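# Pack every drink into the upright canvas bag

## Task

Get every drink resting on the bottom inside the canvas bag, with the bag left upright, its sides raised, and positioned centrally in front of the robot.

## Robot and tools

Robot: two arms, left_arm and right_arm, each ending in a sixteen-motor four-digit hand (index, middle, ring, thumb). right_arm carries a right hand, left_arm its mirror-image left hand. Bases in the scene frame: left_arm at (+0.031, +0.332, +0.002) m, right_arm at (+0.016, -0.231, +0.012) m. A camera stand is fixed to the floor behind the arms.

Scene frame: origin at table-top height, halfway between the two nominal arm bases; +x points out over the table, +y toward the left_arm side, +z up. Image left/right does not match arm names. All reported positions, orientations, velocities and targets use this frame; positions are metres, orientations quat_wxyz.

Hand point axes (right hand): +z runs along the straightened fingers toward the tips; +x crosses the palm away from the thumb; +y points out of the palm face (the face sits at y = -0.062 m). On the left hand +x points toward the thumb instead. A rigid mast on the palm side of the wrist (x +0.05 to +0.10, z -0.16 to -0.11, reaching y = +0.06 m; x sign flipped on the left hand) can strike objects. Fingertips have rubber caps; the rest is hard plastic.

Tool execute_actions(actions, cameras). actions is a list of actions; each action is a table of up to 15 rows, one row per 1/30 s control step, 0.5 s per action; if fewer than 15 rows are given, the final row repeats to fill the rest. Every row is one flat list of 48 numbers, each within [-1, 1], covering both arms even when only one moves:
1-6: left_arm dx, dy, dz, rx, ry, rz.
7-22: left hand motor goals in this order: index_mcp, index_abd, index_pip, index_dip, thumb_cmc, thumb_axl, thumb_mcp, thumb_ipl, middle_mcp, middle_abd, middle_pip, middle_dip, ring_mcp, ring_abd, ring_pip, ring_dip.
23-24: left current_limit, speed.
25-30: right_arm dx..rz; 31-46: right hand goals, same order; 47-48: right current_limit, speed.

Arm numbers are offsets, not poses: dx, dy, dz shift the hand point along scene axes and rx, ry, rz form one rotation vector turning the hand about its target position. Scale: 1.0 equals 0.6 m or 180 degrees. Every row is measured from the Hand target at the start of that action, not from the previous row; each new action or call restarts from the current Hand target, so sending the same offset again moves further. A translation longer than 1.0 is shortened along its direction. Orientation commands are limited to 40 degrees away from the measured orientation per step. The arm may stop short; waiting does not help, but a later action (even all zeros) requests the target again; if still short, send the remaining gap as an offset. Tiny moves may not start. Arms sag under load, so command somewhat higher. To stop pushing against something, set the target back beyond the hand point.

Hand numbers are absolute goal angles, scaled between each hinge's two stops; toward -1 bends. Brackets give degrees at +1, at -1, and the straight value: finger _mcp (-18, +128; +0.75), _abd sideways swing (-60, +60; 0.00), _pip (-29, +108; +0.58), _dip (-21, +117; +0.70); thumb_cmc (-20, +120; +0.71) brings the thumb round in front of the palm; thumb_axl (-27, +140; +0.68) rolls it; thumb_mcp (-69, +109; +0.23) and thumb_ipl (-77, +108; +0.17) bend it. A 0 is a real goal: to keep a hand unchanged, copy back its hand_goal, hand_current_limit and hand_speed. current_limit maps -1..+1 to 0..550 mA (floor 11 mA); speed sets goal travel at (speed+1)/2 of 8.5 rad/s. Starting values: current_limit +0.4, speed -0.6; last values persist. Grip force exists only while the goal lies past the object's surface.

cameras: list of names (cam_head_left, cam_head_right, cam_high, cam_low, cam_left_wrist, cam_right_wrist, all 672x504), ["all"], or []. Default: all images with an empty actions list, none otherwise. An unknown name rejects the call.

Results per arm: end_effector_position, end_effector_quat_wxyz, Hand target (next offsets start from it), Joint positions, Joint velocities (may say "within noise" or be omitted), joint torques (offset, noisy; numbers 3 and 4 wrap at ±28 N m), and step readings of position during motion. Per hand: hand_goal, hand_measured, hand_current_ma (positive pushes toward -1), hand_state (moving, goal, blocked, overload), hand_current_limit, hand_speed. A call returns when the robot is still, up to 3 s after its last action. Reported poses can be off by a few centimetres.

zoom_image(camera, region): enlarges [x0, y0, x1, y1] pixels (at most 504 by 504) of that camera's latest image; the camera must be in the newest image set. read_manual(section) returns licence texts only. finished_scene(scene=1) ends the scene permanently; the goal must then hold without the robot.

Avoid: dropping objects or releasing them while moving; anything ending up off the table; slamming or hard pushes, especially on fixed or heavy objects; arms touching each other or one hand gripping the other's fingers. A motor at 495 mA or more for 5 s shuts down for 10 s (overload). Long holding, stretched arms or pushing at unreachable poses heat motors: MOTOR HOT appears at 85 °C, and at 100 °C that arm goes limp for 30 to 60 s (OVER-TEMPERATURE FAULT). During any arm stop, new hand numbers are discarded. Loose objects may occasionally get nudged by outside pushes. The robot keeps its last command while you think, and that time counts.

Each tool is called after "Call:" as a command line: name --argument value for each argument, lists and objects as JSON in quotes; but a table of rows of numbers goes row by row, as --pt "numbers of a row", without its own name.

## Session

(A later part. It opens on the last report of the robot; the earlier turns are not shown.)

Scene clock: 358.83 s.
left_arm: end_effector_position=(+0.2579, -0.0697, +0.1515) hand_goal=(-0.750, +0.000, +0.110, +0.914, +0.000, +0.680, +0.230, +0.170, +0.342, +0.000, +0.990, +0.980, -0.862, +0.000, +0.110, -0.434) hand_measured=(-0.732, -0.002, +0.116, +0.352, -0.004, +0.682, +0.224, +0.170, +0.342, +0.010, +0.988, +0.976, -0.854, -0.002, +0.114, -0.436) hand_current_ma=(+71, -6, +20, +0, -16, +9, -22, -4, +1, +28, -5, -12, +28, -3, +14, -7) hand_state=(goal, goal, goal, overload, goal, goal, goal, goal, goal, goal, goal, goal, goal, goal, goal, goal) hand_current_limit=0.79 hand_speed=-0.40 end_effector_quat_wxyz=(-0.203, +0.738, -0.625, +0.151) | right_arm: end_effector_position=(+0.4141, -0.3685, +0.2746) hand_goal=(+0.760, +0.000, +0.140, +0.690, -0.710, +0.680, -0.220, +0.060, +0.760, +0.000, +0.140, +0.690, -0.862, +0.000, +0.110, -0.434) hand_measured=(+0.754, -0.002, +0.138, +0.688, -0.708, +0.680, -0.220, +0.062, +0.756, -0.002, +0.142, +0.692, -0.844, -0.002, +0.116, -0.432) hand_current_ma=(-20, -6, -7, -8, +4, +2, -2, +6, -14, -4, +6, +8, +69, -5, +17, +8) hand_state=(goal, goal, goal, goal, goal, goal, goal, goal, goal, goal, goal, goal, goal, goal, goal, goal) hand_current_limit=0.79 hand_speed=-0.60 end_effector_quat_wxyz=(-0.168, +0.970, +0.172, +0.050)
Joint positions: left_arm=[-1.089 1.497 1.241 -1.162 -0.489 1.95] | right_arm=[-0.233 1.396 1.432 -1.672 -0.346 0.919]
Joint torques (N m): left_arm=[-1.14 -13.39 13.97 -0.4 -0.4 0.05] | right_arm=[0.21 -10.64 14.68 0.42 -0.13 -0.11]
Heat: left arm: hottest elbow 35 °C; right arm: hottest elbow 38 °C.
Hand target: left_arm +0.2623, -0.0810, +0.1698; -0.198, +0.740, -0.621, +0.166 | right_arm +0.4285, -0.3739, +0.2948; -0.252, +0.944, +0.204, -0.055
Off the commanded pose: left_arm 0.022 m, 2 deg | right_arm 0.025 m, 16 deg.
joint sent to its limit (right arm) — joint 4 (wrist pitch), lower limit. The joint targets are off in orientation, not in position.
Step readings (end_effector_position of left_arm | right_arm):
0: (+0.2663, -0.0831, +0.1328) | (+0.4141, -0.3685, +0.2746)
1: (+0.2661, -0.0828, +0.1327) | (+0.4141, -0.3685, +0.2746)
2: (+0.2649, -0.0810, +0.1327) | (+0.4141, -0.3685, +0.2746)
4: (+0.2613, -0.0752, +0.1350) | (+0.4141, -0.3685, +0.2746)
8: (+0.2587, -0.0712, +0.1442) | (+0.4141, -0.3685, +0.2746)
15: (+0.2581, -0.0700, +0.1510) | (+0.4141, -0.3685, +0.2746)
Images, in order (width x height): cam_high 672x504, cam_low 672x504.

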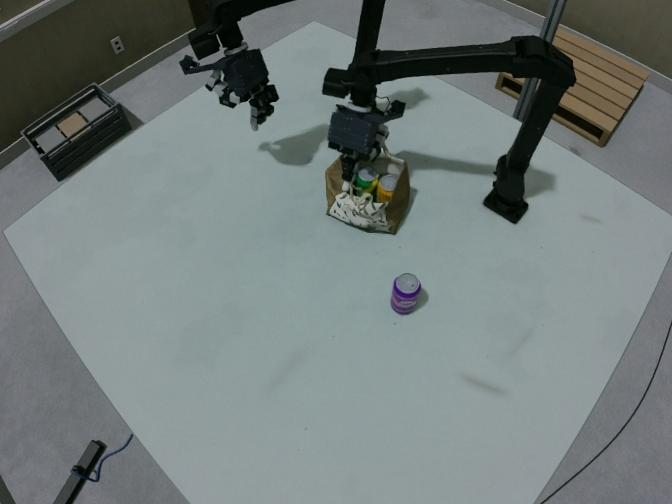

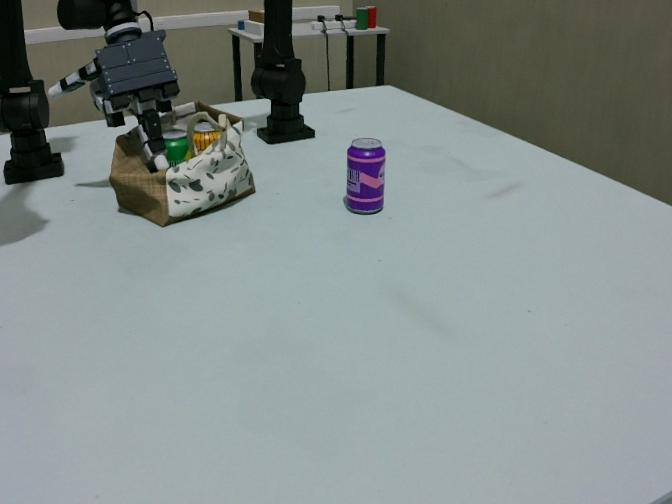

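Call:
execute_actions --actions '[[[0.0,0,0.09,0,0,0,-0.75,0,0.11,0.913,0.0,0.68,0.23,0.17,0.342,0,0.99,0.98,-0.863,0,0.11,-0.435,0.79,-0.4,0,0,0,0,0,0,0.76,0,0.14,0.69,-0.71,0.68,-0.22,0.06,0.76,0,0.14,0.69,-0.863,0,0.11,-0.435,0.79,-0.6]]]' --cameras '["cam_low", "cam_high", "cam_left_wrist", "cam_head_right"]'

Call:
zoom_image --camera "cam_high" --region '[290, 80, 450, 240]'

Call:
zoom_image --camera "cam_low" --region '[90, 20, 290, 240]'

Call:
zoom_image --camera "cam_head_right" --region '[300, 220, 460, 380]'

Scene clock: 360.67 s.
left_arm: end_effector_position=(+0.2579, -0.0697, +0.2092) hand_goal=(-0.750, +0.000, +0.110, +0.914, +0.000, +0.680, +0.230, +0.170, +0.342, +0.000, +0.990, +0.980, -0.862, +0.000, +0.110, -0.434) hand_measured=(-0.732, -0.002, +0.116, +0.352, -0.004, +0.682, +0.224, +0.170, +0.342, +0.004, +0.990, +0.976, -0.852, -0.002, +0.114, -0.436) hand_current_ma=(+71, -6, +20, +0, -16, +9, -22, -4, +0, +9, +0, -10, +35, -3, +14, -7) hand_state=(goal, goal, goal, overload, goal, goal, goal, goal, goal, goal, goal, goal, goal, goal, goal, goal) hand_current_limit=0.79 hand_speed=-0.40 end_effector_quat_wxyz=(-0.202, +0.739, -0.625, +0.153) | right_arm: end_effector_position=(+0.4141, -0.3685, +0.2746) hand_goal=(+0.760, +0.000, +0.140, +0.690, -0.710, +0.680, -0.220, +0.060, +0.760, +0.000, +0.140, +0.690, -0.862, +0.000, +0.110, -0.434) hand_measured=(+0.754, -0.002, +0.138, +0.688, -0.708, +0.680, -0.220, +0.062, +0.756, -0.002, +0.142, +0.692, -0.844, -0.002, +0.116, -0.432) hand_current_ma=(-20, -6, -7, -8, +4, +2, -2, +6, -14, -4, +6, +8, +69, -5, +17, +8) hand_state=(goal, goal, goal, goal, goal, goal, goal, goal, goal, goal, goal, goal, goal, goal, goal, goal) hand_current_limit=0.79 hand_speed=-0.60 end_effector_quat_wxyz=(-0.168, +0.970, +0.172, +0.050)
Joint positions: left_arm=[-1.089 1.467 1.361 -1.308 -0.489 1.95] | right_arm=[-0.233 1.396 1.432 -1.672 -0.346 0.919]
Joint torques (N m): left_arm=[-1.14 -12.16 14.45 -0.14 -0.4 0.05] | right_arm=[0.38 -10.93 14.64 0.38 -0.13 -0.1]
Heat: left arm: hottest elbow 35 °C; right arm: hottest elbow 38 °C.
Hand target: left_arm +0.2623, -0.0810, +0.2238; -0.198, +0.740, -0.621, +0.166 | right_arm +0.4285, -0.3739, +0.2948; -0.252, +0.944, +0.204, -0.055
Off the commanded pose: left_arm 0.019 m, 2 deg | right_arm 0.025 m, 16 deg.
joint sent to its limit (right arm) — joint 4 (wrist pitch), lower limit. The joint targets are off in orientation, not in position.
Step readings (end_effector_position of left_arm | right_arm):
0: (+0.2579, -0.0697, +0.1515) | (+0.4141, -0.3685, +0.2746)
1: (+0.2579, -0.0696, +0.1520) | (+0.4141, -0.3685, +0.2746)
2: (+0.2574, -0.0687, +0.1541) | (+0.4141, -0.3685, +0.2746)
4: (+0.2563, -0.0669, +0.1633) | (+0.4141, -0.3685, +0.2746)
8: (+0.2573, -0.0687, +0.1891) | (+0.4141, -0.3685, +0.2746)
15: (+0.2586, -0.0710, +0.2094) | (+0.4141, -0.3685, +0.2746)
Images, in order (width x height): cam_head_right 672x504, cam_high 672x504, cam_low 672x504, cam_left_wrist 672x504.

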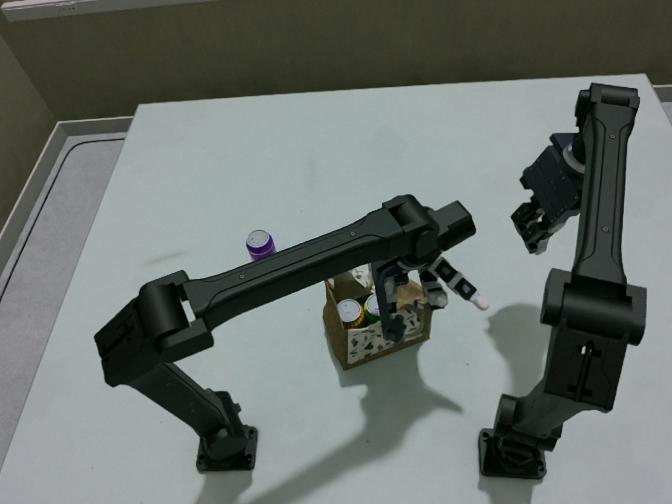

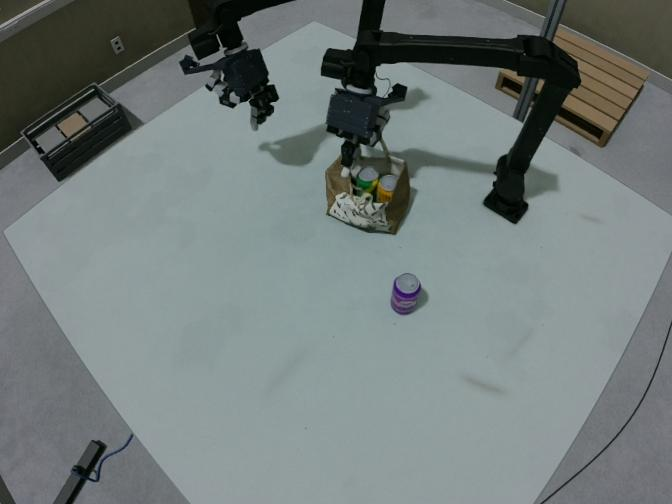

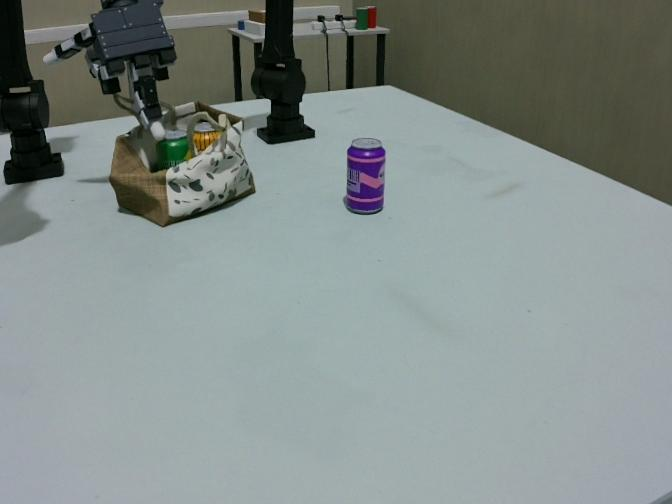

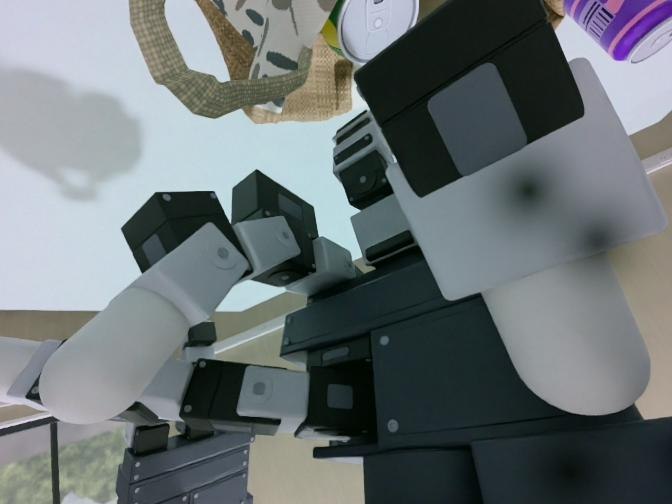

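Scaled by 3.150.

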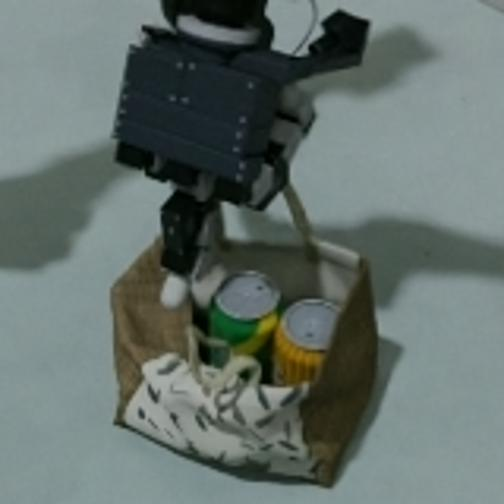

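Scaled by 2.291.

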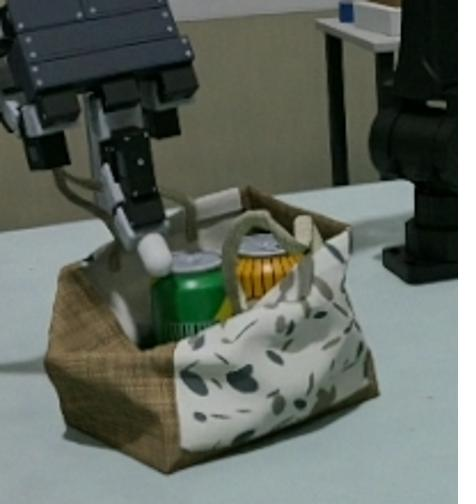

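Scaled by 3.150.

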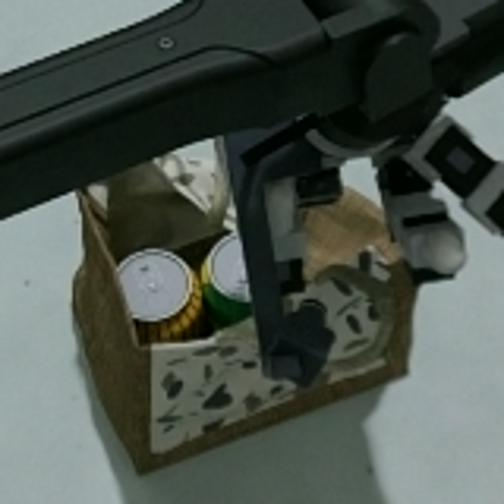

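Call:
execute_actions --actions '[[[0.05,0.03,0.12,0,0,0,-0.75,0,0.11,0.913,0.0,0.68,0.23,0.17,0.342,0,0.99,0.98,-0.863,0,0.11,-0.435,0.79,-0.4,0,0,0,0,0,0,0.76,0,0.14,0.69,-0.71,0.68,-0.22,0.06,0.76,0,0.14,0.69,-0.863,0,0.11,-0.435,0.79,-0.6]],[[0.1,0.08,0,0,0,0.04,-0.75,0,0.11,0.913,0.0,0.68,0.23,0.17,0.342,0,0.99,0.98,-0.863,0,0.11,-0.435,0.79,-0.4,0,0,0,0,0,0,0.76,0,0.14,0.69,-0.71,0.68,-0.22,0.06,0.76,0,0.14,0.69,-0.863,0,0.11,-0.435,0.79,-0.6]],[[0.1,0.1,0,0,0,0.04,-0.75,0,0.11,0.913,0.0,0.68,0.23,0.17,0.342,0,0.99,0.98,-0.863,0,0.11,-0.435,0.79,-0.4,0,0,0,0,0,0,0.76,0,0.14,0.69,-0.71,0.68,-0.22,0.06,0.76,0,0.14,0.69,-0.863,0,0.11,-0.435,0.79,-0.6]]]' --cameras '["cam_low", "cam_high", "cam_head_right", "cam_head_left"]'

Call:
zoom_image --camera "cam_head_left" --region '[290, 230, 430, 370]'

Call:
zoom_image --camera "cam_low" --region '[90, 80, 290, 240]'

Call:
zoom_image --camera "cam_high" --region '[310, 130, 430, 240]'

Scene clock: 363.00 s.
left_arm: end_effector_position=(+0.4023, +0.0578, +0.2833) hand_goal=(-0.750, +0.000, +0.110, +0.914, +0.000, +0.680, +0.230, +0.170, +0.342, +0.000, +0.990, +0.980, -0.862, +0.000, +0.110, -0.434) hand_measured=(-0.732, -0.002, +0.116, +0.352, -0.004, +0.682, +0.224, +0.170, +0.340, +0.002, +0.990, +0.976, -0.852, -0.002, +0.114, -0.436) hand_current_ma=(+71, -5, +20, +0, -15, +9, -22, -4, -9, +7, +0, -10, +38, -3, +14, -7) hand_state=(goal, goal, goal, overload, goal, goal, goal, goal, goal, goal, goal, goal, goal, goal, goal, goal) hand_current_limit=0.79 hand_speed=-0.40 end_effector_quat_wxyz=(-0.223, +0.821, -0.513, +0.119) | right_arm: end_effector_position=(+0.4141, -0.3685, +0.2746) hand_goal=(+0.760, +0.000, +0.140, +0.690, -0.710, +0.680, -0.220, +0.060, +0.760, +0.000, +0.140, +0.690, -0.862, +0.000, +0.110, -0.434) hand_measured=(+0.754, -0.002, +0.138, +0.688, -0.708, +0.680, -0.220, +0.062, +0.756, -0.002, +0.142, +0.692, -0.844, -0.002, +0.116, -0.432) hand_current_ma=(-20, -6, -7, -8, +4, +2, -2, +6, -14, -4, +6, +8, +69, -5, +17, +8) hand_state=(goal, goal, goal, goal, goal, goal, goal, goal, goal, goal, goal, goal, goal, goal, goal, goal) hand_current_limit=0.79 hand_speed=-0.60 end_effector_quat_wxyz=(-0.168, +0.970, +0.172, +0.050)
Joint positions: left_arm=[-0.663 1.456 1.542 -1.437 -0.465 2.101] | right_arm=[-0.233 1.396 1.432 -1.672 -0.346 0.919]
Joint torques (N m): left_arm=[-1.61 -11.46 14.82 0.77 -0.15 0.24] | right_arm=[0.44 -10.7 14.48 0.43 -0.15 -0.06]
Heat: left arm: hottest elbow 36 °C; right arm: hottest elbow 39 °C.
Hand target: left_arm +0.4123, +0.0450, +0.2959; -0.217, +0.812, -0.524, +0.140 | right_arm +0.4285, -0.3739, +0.2948; -0.252, +0.944, +0.204, -0.055
Off the commanded pose: left_arm 0.021 m, 3 deg | right_arm 0.025 m, 16 deg.
joint sent to its limit (left arm) — joint 6 (wrist roll), upper limit. The joint targets still meet the commanded pose.
joint sent to its limit (right arm) — joint 4 (wrist pitch), lower limit. The joint targets are off in orientation, not in position.
Step readings (end_effector_position of left_arm | right_arm):
0: (+0.2579, -0.0697, +0.2092) | (+0.4141, -0.3685, +0.2746)
1: (+0.2578, -0.0696, +0.2096) | (+0.4141, -0.3685, +0.2746)
2: (+0.2574, -0.0678, +0.2123) | (+0.4141, -0.3685, +0.2746)
4: (+0.2584, -0.0637, +0.2224) | (+0.4141, -0.3685, +0.2746)
8: (+0.2767, -0.0619, +0.2582) | (+0.4141, -0.3685, +0.2746)
15: (+0.2884, -0.0571, +0.2838) | (+0.4141, -0.3685, +0.2746)
16: (+0.2882, -0.0565, +0.2837) | (+0.4141, -0.3685, +0.2746)
17: (+0.2903, -0.0544, +0.2836) | (+0.4141, -0.3685, +0.2746)
19: (+0.2976, -0.0487, +0.2835) | (+0.4141, -0.3685, +0.2746)
23: (+0.3307, -0.0215, +0.2834) | (+0.4141, -0.3685, +0.2746)
30: (+0.3496, -0.0026, +0.2832) | (+0.4141, -0.3685, +0.2746)
31: (+0.3494, -0.0026, +0.2832) | (+0.4141, -0.3685, +0.2746)
32: (+0.3511, -0.0007, +0.2832) | (+0.4141, -0.3685, +0.2746)
34: (+0.3571, +0.0048, +0.2832) | (+0.4141, -0.3685, +0.2746)
38: (+0.3867, +0.0363, +0.2834) | (+0.4141, -0.3685, +0.2746)
45: (+0.4040, +0.0598, +0.2833) | (+0.4141, -0.3685, +0.2746)
Images, in order (width x height): cam_head_left 672x504, cam_head_right 672x504, cam_high 672x504, cam_low 672x504.

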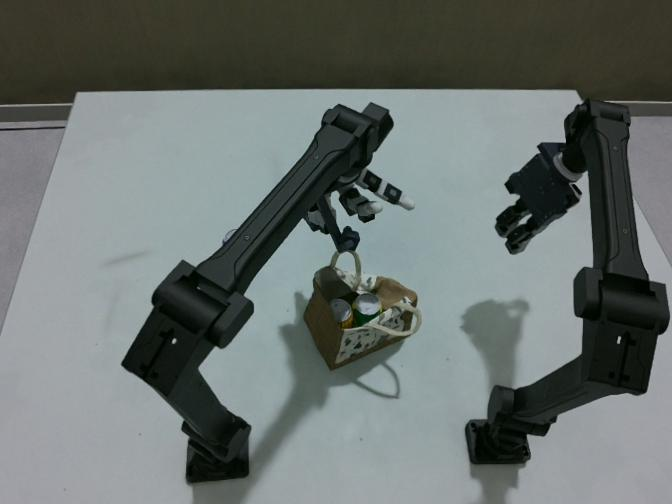

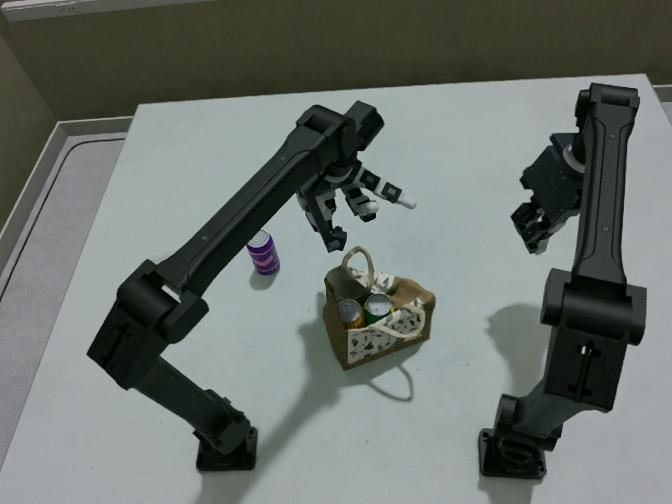

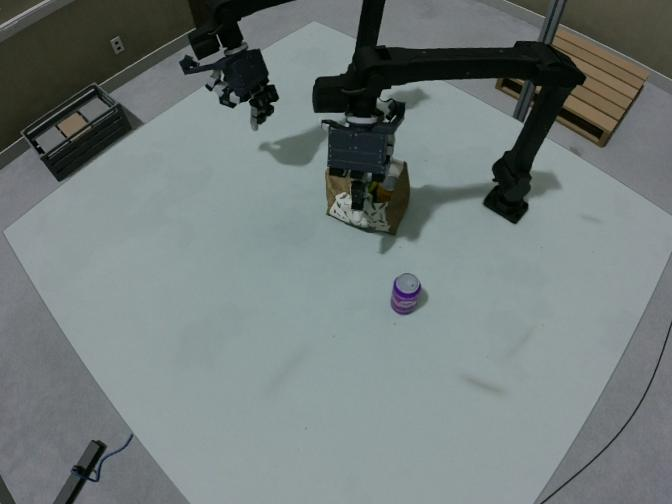

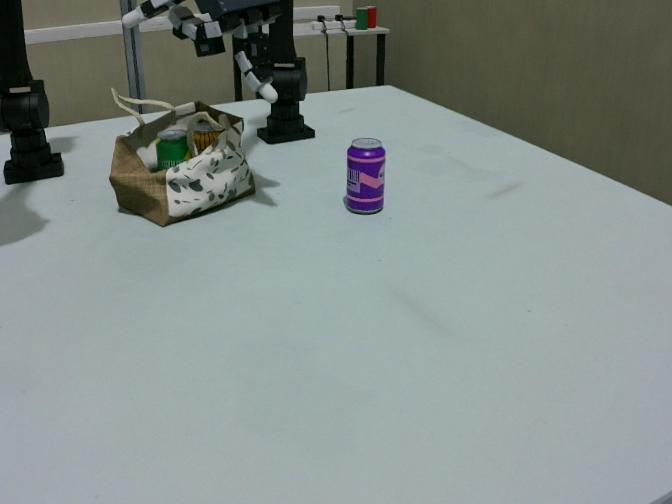

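Scaled by 3.600.

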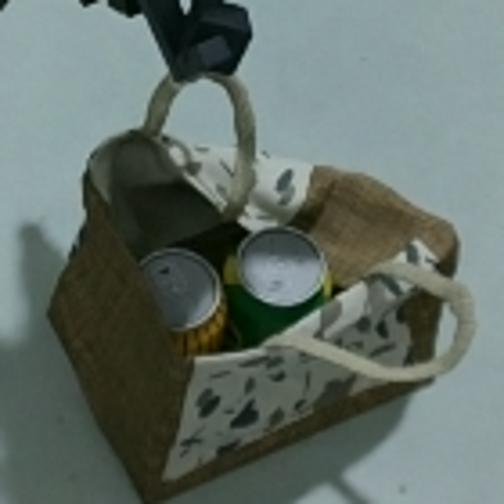

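Scaled by 2.520.

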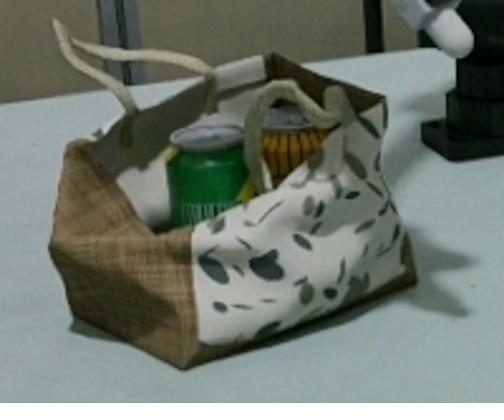

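Scaled by 4.200.

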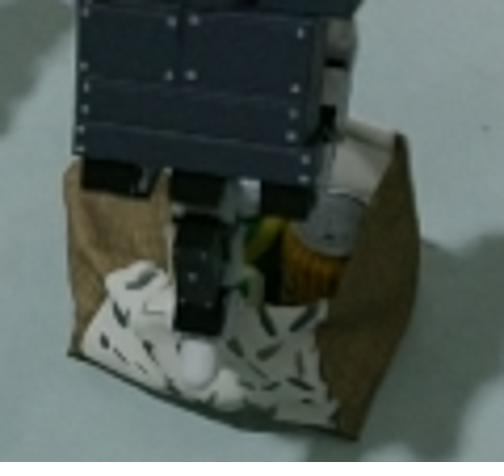

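Call:
execute_actions --actions '[[[0.09,0.022,0,0,0,0.031,-0.75,0,0.11,0.913,0.0,0.68,0.23,0.17,0.205,0,-0.007,0.116,-0.863,0,0.11,-0.435,0.79,-0.4,0,0,0,0,0,0,0.76,0,0.14,0.69,-0.71,0.68,-0.22,0.06,0.76,0,0.14,0.69,-0.863,0,0.11,-0.435,0.79,-0.6]],[[0,0,-0.1,0,0,0,-0.75,0,0.11,0.913,0.0,0.68,0.23,0.17,0.205,0,-0.007,0.116,-0.863,0,0.11,-0.435,0.79,-0.4,0,0,0,0,0,0,0.76,0,0.14,0.69,-0.71,0.68,-0.22,0.06,0.76,0,0.14,0.69,-0.863,0,0.11,-0.435,0.79,-0.6]],[[0,0,-0.11,0,0,0,-0.75,0,0.11,0.913,0.0,0.68,0.23,0.17,0.205,0,-0.007,0.116,-0.863,0,0.11,-0.435,0.79,-0.4,0,0,0,0,0,0,0.76,0,0.14,0.69,-0.71,0.68,-0.22,0.06,0.76,0,0.14,0.69,-0.863,0,0.11,-0.435,0.79,-0.6]]]' --cameras '["cam_low", "cam_high", "cam_left_wrist", "cam_head_left"]'

Call:
zoom_image --camera "cam_head_left" --region '[290, 200, 430, 370]'

Call:
zoom_image --camera "cam_low" --region '[90, 20, 290, 240]'

Call:
zoom_image --camera "cam_left_wrist" --region '[100, 0, 430, 200]'

Scene clock: 367.40 s.
left_arm: end_effector_position=(+0.4646, +0.0608, +0.1761) hand_goal=(-0.750, +0.000, +0.110, +0.914, +0.000, +0.680, +0.230, +0.170, +0.206, +0.000, -0.006, +0.116, -0.862, +0.000, +0.110, -0.434) hand_measured=(-0.732, -0.002, +0.116, +0.352, -0.004, +0.682, +0.224, +0.170, +0.208, +0.002, +0.000, +0.120, -0.852, -0.002, +0.114, -0.436) hand_current_ma=(+68, -5, +19, +0, -14, +9, -22, -4, +5, +6, +18, +12, +38, -3, +14, -7) hand_state=(goal, goal, goal, overload, goal, goal, goal, goal, goal, goal, goal, goal, goal, goal, goal, goal) hand_current_limit=0.79 hand_speed=-0.40 end_effector_quat_wxyz=(-0.225, +0.840, -0.477, +0.130) | right_arm: end_effector_position=(+0.4141, -0.3685, +0.2746) hand_goal=(+0.760, +0.000, +0.140, +0.690, -0.710, +0.680, -0.220, +0.060, +0.760, +0.000, +0.140, +0.690, -0.862, +0.000, +0.110, -0.434) hand_measured=(+0.754, -0.002, +0.138, +0.688, -0.708, +0.680, -0.220, +0.062, +0.756, -0.002, +0.142, +0.692, -0.844, -0.002, +0.116, -0.432) hand_current_ma=(-20, -6, -7, -8, +4, +2, -2, +6, -14, -4, +6, +8, +69, -5, +17, +8) hand_state=(goal, goal, goal, goal, goal, goal, goal, goal, goal, goal, goal, goal, goal, goal, goal, goal) hand_current_limit=0.79 hand_speed=-0.60 end_effector_quat_wxyz=(-0.168, +0.970, +0.172, +0.050)
Joint positions: left_arm=[-0.585 1.572 1.386 -1.123 -0.462 2.105] | right_arm=[-0.233 1.396 1.432 -1.672 -0.346 0.919]
Joint torques (N m): left_arm=[-1.08 -13.45 10.48 0.9 -0.13 0.15] | right_arm=[-0.32 -10.93 14.58 0.35 -0.13 -0.06]
Heat: left arm: hottest elbow 36 °C; right arm: hottest elbow 39 °C.
Hand target: left_arm +0.4663, +0.0581, +0.1699; -0.223, +0.836, -0.484, +0.129 | right_arm +0.4285, -0.3739, +0.2948; -0.252, +0.944, +0.204, -0.055
Off the commanded pose: left_arm 0.007 m, 1 deg | right_arm 0.025 m, 16 deg.
joint sent to its limit (left arm) — joint 6 (wrist roll), upper limit. The joint targets still meet the commanded pose.
joint sent to its limit (right arm) — joint 4 (wrist pitch), lower limit. The joint targets are off in orientation, not in position.
Step readings (end_effector_position of left_arm | right_arm):
0: (+0.4023, +0.0579, +0.2833) | (+0.4141, -0.3685, +0.2746)
1: (+0.4025, +0.0577, +0.2834) | (+0.4141, -0.3685, +0.2746)
2: (+0.4042, +0.0578, +0.2840) | (+0.4141, -0.3685, +0.2746)
4: (+0.4135, +0.0560, +0.2876) | (+0.4141, -0.3685, +0.2746)
8: (+0.4393, +0.0598, +0.2906) | (+0.4141, -0.3685, +0.2746)
15: (+0.4538, +0.0677, +0.2821) | (+0.4141, -0.3685, +0.2746)
16: (+0.4542, +0.0673, +0.2820) | (+0.4141, -0.3685, +0.2746)
17: (+0.4560, +0.0663, +0.2817) | (+0.4141, -0.3685, +0.2746)
19: (+0.4628, +0.0620, +0.2777) | (+0.4141, -0.3685, +0.2746)
23: (+0.4637, +0.0614, +0.2553) | (+0.4141, -0.3685, +0.2746)
30: (+0.4636, +0.0615, +0.2447) | (+0.4141, -0.3685, +0.2746)
31: (+0.4642, +0.0611, +0.2441) | (+0.4141, -0.3685, +0.2746)
32: (+0.4657, +0.0601, +0.2406) | (+0.4141, -0.3685, +0.2746)
34: (+0.4677, +0.0589, +0.2271) | (+0.4141, -0.3685, +0.2746)
38: (+0.4604, +0.0634, +0.1908) | (+0.4141, -0.3685, +0.2746)
45: (+0.4636, +0.0614, +0.1759) | (+0.4141, -0.3685, +0.2746)
Images, in order (width x height): cam_head_left 672x504, cam_high 672x504, cam_low 672x504, cam_left_wrist 672x504.

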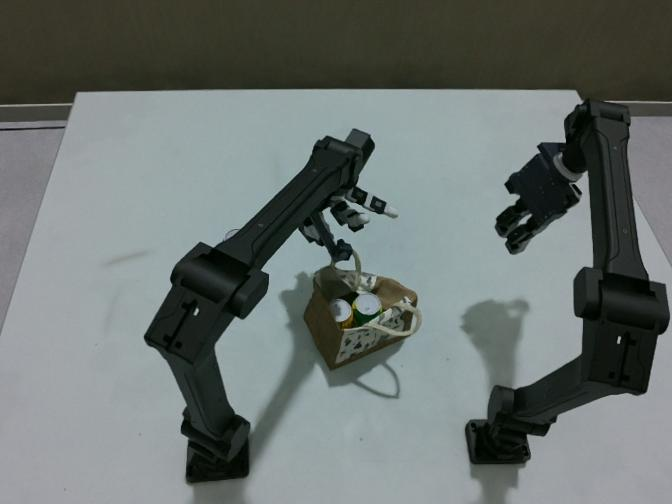

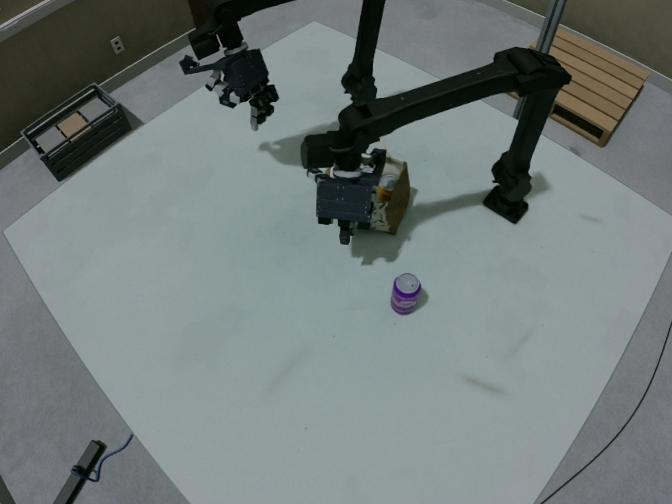

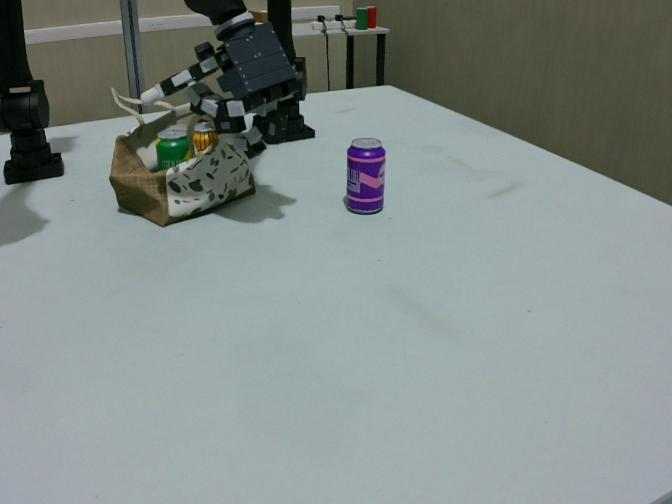

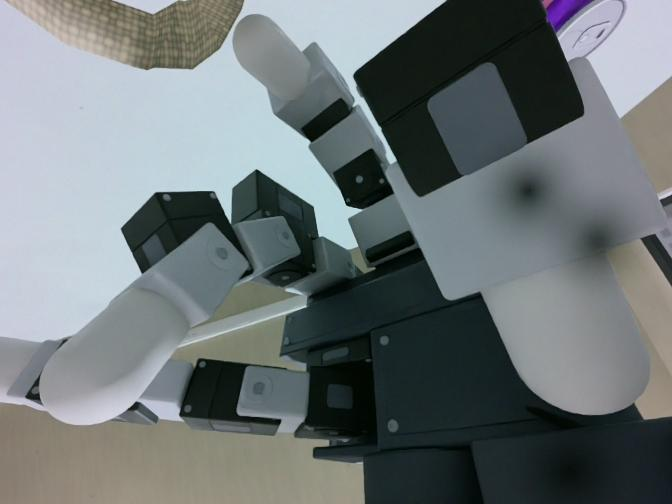

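Scaled by 2.965.

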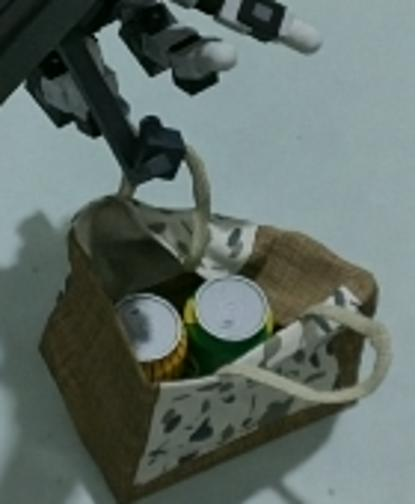

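Scaled by 2.291.

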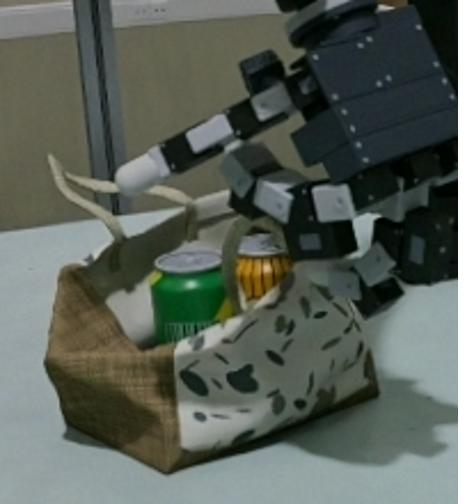

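Scaled by 1.527.

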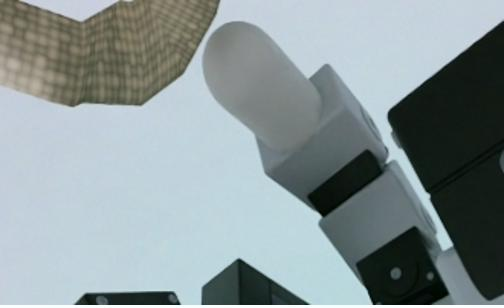

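Call:
execute_actions --actions '[[[-0.036,-0.021,0,0,0,0,-0.75,0,0.11,0.913,0.0,0.68,0.23,0.17,0.205,0,-0.007,0.116,-0.863,0,0.11,-0.435,0.79,-0.4,0,0,0,0,0,0,0.76,0,0.14,0.69,-0.71,0.68,-0.22,0.06,0.76,0,0.14,0.69,-0.863,0,0.11,-0.435,0.79,-0.6]],[[-0.036,-0.021,0,0,0,0,-0.75,0,0.11,0.913,0.0,0.68,0.23,0.17,0.205,0,-0.007,0.116,-0.863,0,0.11,-0.435,0.79,-0.4,0,0,0,0,0,0,0.76,0,0.14,0.69,-0.71,0.68,-0.22,0.06,0.76,0,0.14,0.69,-0.863,0,0.11,-0.435,0.79,-0.6]]]' --cameras '["cam_low", "cam_high", "cam_left_wrist", "cam_head_left"]'

Call:
zoom_image --camera "cam_low" --region '[130, 60, 290, 200]'

Call:
zoom_image --camera "cam_left_wrist" --region '[100, 0, 430, 200]'

Scene clock: 369.87 s.
left_arm: end_effector_position=(+0.4283, +0.0316, +0.1690) hand_goal=(-0.750, +0.000, +0.110, +0.914, +0.000, +0.680, +0.230, +0.170, +0.206, +0.000, -0.006, +0.116, -0.862, +0.000, +0.110, -0.434) hand_measured=(-0.732, -0.002, +0.116, +0.352, -0.004, +0.682, +0.224, +0.170, +0.208, +0.002, +0.000, +0.120, -0.852, -0.002, +0.114, -0.436) hand_current_ma=(+68, -5, +19, +0, -14, +9, -22, -4, +5, +6, +18, +12, +38, -3, +14, -7) hand_state=(goal, goal, goal, overload, goal, goal, goal, goal, goal, goal, goal, goal, goal, goal, goal, goal) hand_current_limit=0.79 hand_speed=-0.40 end_effector_quat_wxyz=(-0.223, +0.835, -0.485, +0.131) | right_arm: end_effector_position=(+0.4141, -0.3685, +0.2746) hand_goal=(+0.760, +0.000, +0.140, +0.690, -0.710, +0.680, -0.220, +0.060, +0.760, +0.000, +0.140, +0.690, -0.862, +0.000, +0.110, -0.434) hand_measured=(+0.754, -0.002, +0.138, +0.688, -0.708, +0.680, -0.220, +0.062, +0.756, -0.002, +0.142, +0.692, -0.844, -0.002, +0.116, -0.432) hand_current_ma=(-20, -6, -7, -8, +4, +2, -2, +6, -14, -4, +6, +8, +69, -5, +17, +8) hand_state=(goal, goal, goal, goal, goal, goal, goal, goal, goal, goal, goal, goal, goal, goal, goal, goal) hand_current_limit=0.79 hand_speed=-0.60 end_effector_quat_wxyz=(-0.168, +0.970, +0.172, +0.050)
Joint positions: left_arm=[-0.676 1.549 1.342 -1.14 -0.476 2.026] | right_arm=[-0.233 1.396 1.432 -1.672 -0.346 0.919]
Joint torques (N m): left_arm=[-1.2 -15.21 9.63 -0.02 -0.39 0.01] | right_arm=[-0.21 -10.64 14.48 0.43 -0.17 -0.04]
Heat: left arm: hottest elbow 36 °C; right arm: hottest elbow 39 °C.
Hand target: left_arm +0.4232, +0.0331, +0.1700; -0.223, +0.836, -0.483, +0.129 | right_arm +0.4285, -0.3739, +0.2948; -0.252, +0.944, +0.204, -0.055
Off the commanded pose: left_arm 0.005 m, 0 deg | right_arm 0.025 m, 16 deg.
joint sent to its limit (right arm) — joint 4 (wrist pitch), lower limit. The joint targets are off in orientation, not in position.
Step readings (end_effector_position of left_arm | right_arm):
0: (+0.4646, +0.0608, +0.1761) | (+0.4141, -0.3685, +0.2746)
1: (+0.4646, +0.0608, +0.1761) | (+0.4141, -0.3685, +0.2746)
2: (+0.4643, +0.0605, +0.1760) | (+0.4141, -0.3685, +0.2746)
4: (+0.4626, +0.0593, +0.1746) | (+0.4141, -0.3685, +0.2746)
8: (+0.4540, +0.0526, +0.1692) | (+0.4141, -0.3685, +0.2746)
15: (+0.4484, +0.0454, +0.1678) | (+0.4141, -0.3685, +0.2746)
16: (+0.4484, +0.0454, +0.1676) | (+0.4141, -0.3685, +0.2746)
17: (+0.4478, +0.0447, +0.1676) | (+0.4141, -0.3685, +0.2746)
19: (+0.4446, +0.0444, +0.1670) | (+0.4141, -0.3685, +0.2746)
23: (+0.4337, +0.0394, +0.1669) | (+0.4141, -0.3685, +0.2746)
30: (+0.4280, +0.0316, +0.1690) | (+0.4141, -0.3685, +0.2746)
Images, in order (width x height): cam_head_left 672x504, cam_high 672x504, cam_low 672x504, cam_left_wrist 672x504.

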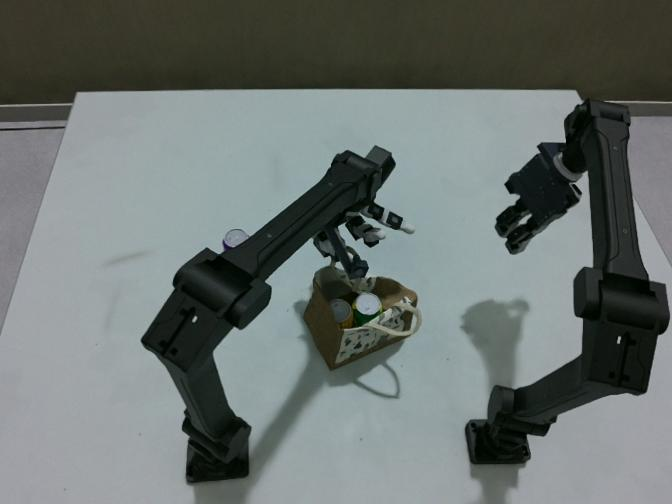

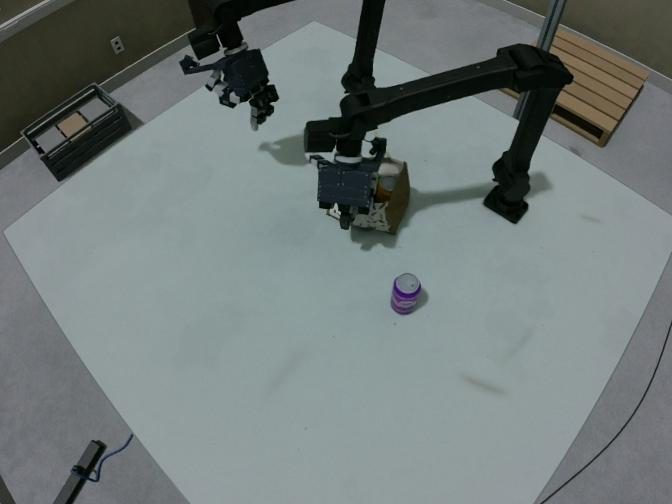

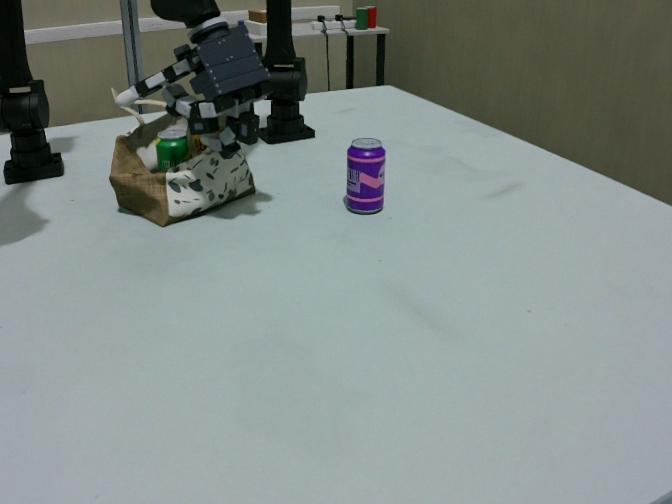

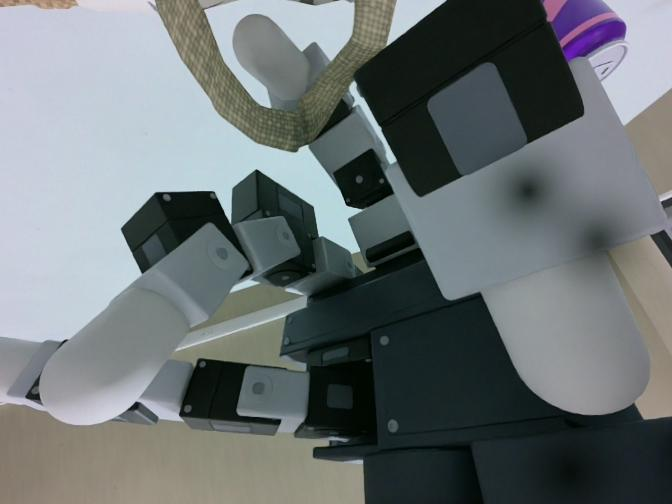

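Scaled by 3.150.

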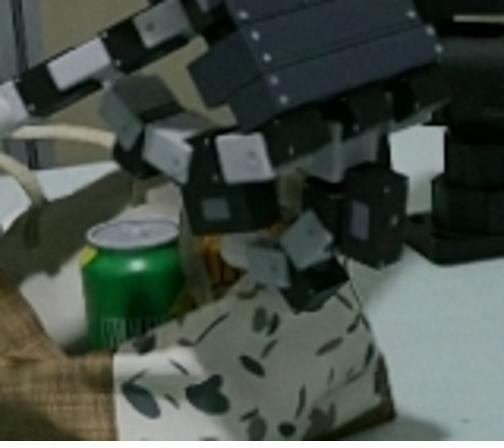

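Scaled by 1.527.

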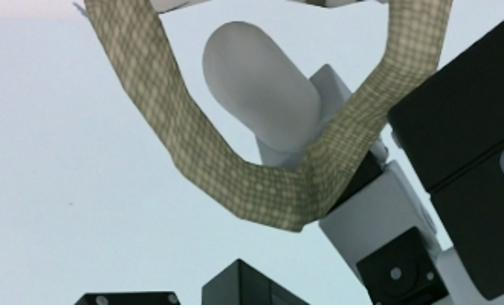

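Call:
execute_actions --actions '[[[0,0,0.09,0,0,0,-0.75,0,0.11,0.913,0.0,0.68,0.23,0.17,0.205,0,-0.007,0.116,-0.863,0,0.11,-0.435,0.79,-0.4,0,0,0,0,0,0,0.76,0,0.14,0.69,-0.71,0.68,-0.22,0.06,0.76,0,0.14,0.69,-0.863,0,0.11,-0.435,0.79,-0.6]]]' --cameras '["cam_low", "cam_high", "cam_left_wrist", "cam_head_left"]'

Call:
zoom_image --camera "cam_low" --region '[90, 20, 290, 240]'

Call:
zoom_image --camera "cam_left_wrist" --region '[100, 0, 430, 200]'

Call:
zoom_image --camera "cam_head_left" --region '[290, 230, 430, 370]'

Scene clock: 371.17 s.
left_arm: end_effector_position=(+0.4141, +0.0423, +0.2042) hand_goal=(-0.750, +0.000, +0.110, +0.914, +0.000, +0.680, +0.230, +0.170, +0.206, +0.000, -0.006, +0.116, -0.862, +0.000, +0.110, -0.434) hand_measured=(-0.732, -0.002, +0.116, +0.352, -0.004, +0.682, +0.224, +0.170, +0.210, +0.002, +0.000, +0.120, -0.852, -0.002, +0.114, -0.436) hand_current_ma=(+68, -5, +19, +0, -12, +9, -22, -4, +10, +6, +18, +12, +38, -3, +14, -7) hand_state=(goal, goal, goal, overload, goal, goal, goal, goal, goal, goal, goal, goal, goal, goal, goal, goal) hand_current_limit=0.79 hand_speed=-0.40 end_effector_quat_wxyz=(-0.225, +0.835, -0.490, +0.110) | right_arm: end_effector_position=(+0.4141, -0.3685, +0.2746) hand_goal=(+0.760, +0.000, +0.140, +0.690, -0.710, +0.680, -0.220, +0.060, +0.760, +0.000, +0.140, +0.690, -0.862, +0.000, +0.110, -0.434) hand_measured=(+0.754, -0.002, +0.138, +0.688, -0.708, +0.680, -0.220, +0.062, +0.756, -0.002, +0.142, +0.692, -0.844, -0.002, +0.116, -0.432) hand_current_ma=(-20, -6, -7, -8, +4, +2, -2, +6, -14, -4, +6, +8, +69, -5, +17, +8) hand_state=(goal, goal, goal, goal, goal, goal, goal, goal, goal, goal, goal, goal, goal, goal, goal, goal) hand_current_limit=0.79 hand_speed=-0.60 end_effector_quat_wxyz=(-0.168, +0.970, +0.172, +0.050)
Joint positions: left_arm=[-0.676 1.519 1.405 -1.279 -0.476 2.023] | right_arm=[-0.233 1.396 1.432 -1.672 -0.346 0.919]
Joint torques (N m): left_arm=[-1.2 -13.98 14.71 -0.05 -0.37 0.01] | right_arm=[-0.03 -11.11 14.6 0.28 -0.12 -0.06]
Heat: left arm: hottest elbow 36 °C; right arm: hottest elbow 39 °C.
Hand target: left_arm +0.4233, +0.0331, +0.2240; -0.223, +0.836, -0.483, +0.129 | right_arm +0.4285, -0.3739, +0.2948; -0.252, +0.944, +0.204, -0.055
Off the commanded pose: left_arm 0.024 m, 2 deg | right_arm 0.025 m, 16 deg.
joint sent to its limit (right arm) — joint 4 (wrist pitch), lower limit. The joint targets are off in orientation, not in position.
Step readings (end_effector_position of left_arm | right_arm):
0: (+0.4283, +0.0315, +0.1690) | (+0.4141, -0.3685, +0.2746)
1: (+0.4279, +0.0319, +0.1689) | (+0.4141, -0.3685, +0.2746)
2: (+0.4256, +0.0336, +0.1686) | (+0.4141, -0.3685, +0.2746)
4: (+0.4175, +0.0398, +0.1699) | (+0.4141, -0.3685, +0.2746)
8: (+0.4112, +0.0446, +0.1825) | (+0.4141, -0.3685, +0.2746)
15: (+0.4146, +0.0420, +0.2037) | (+0.4141, -0.3685, +0.2746)
Images, in order (width x height): cam_head_left 672x504, cam_high 672x504, cam_low 672x504, cam_left_wrist 672x504.

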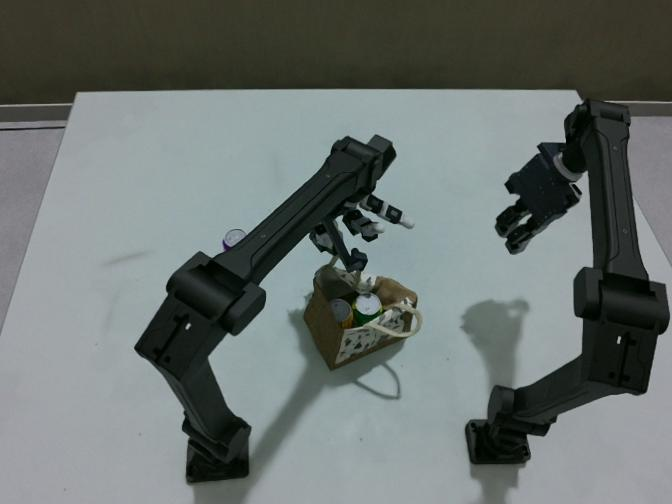

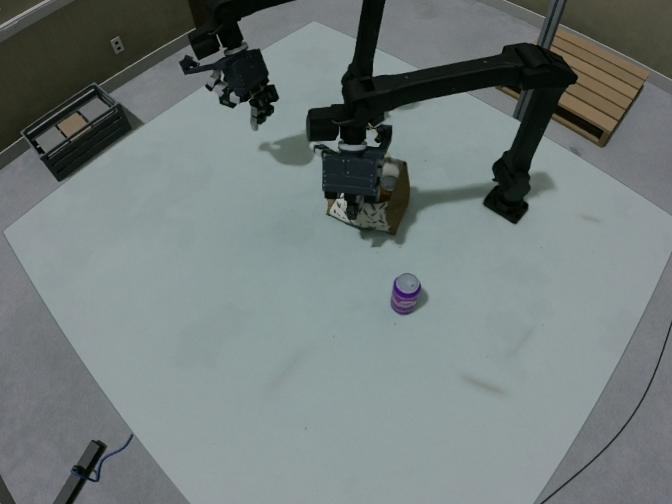

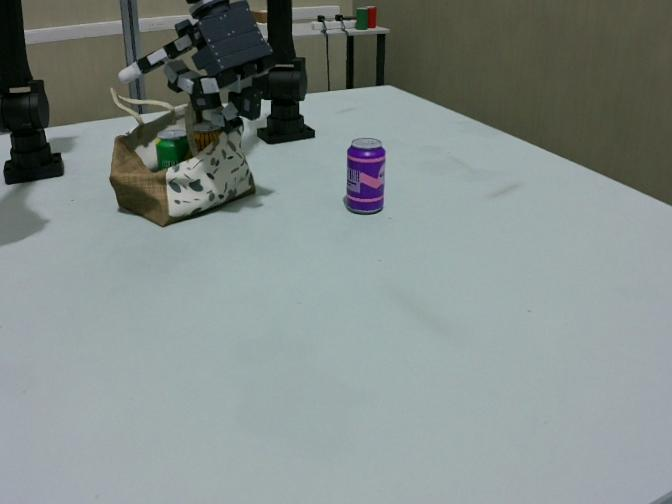

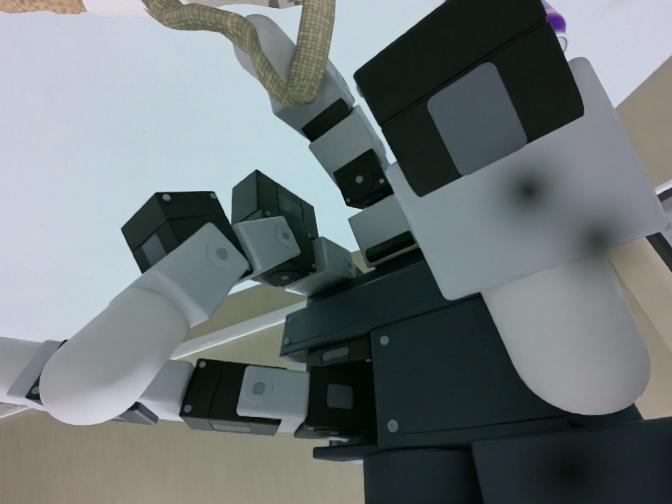

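Scaled by 2.291.

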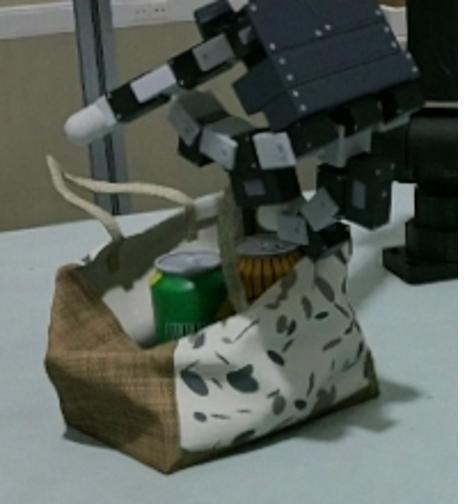

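Scaled by 1.527.

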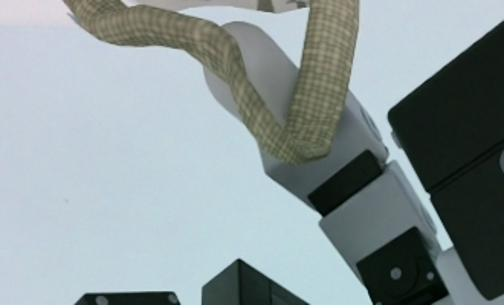

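Scaled by 3.600.

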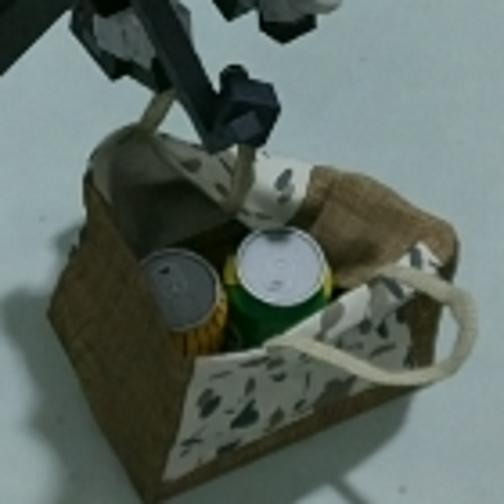

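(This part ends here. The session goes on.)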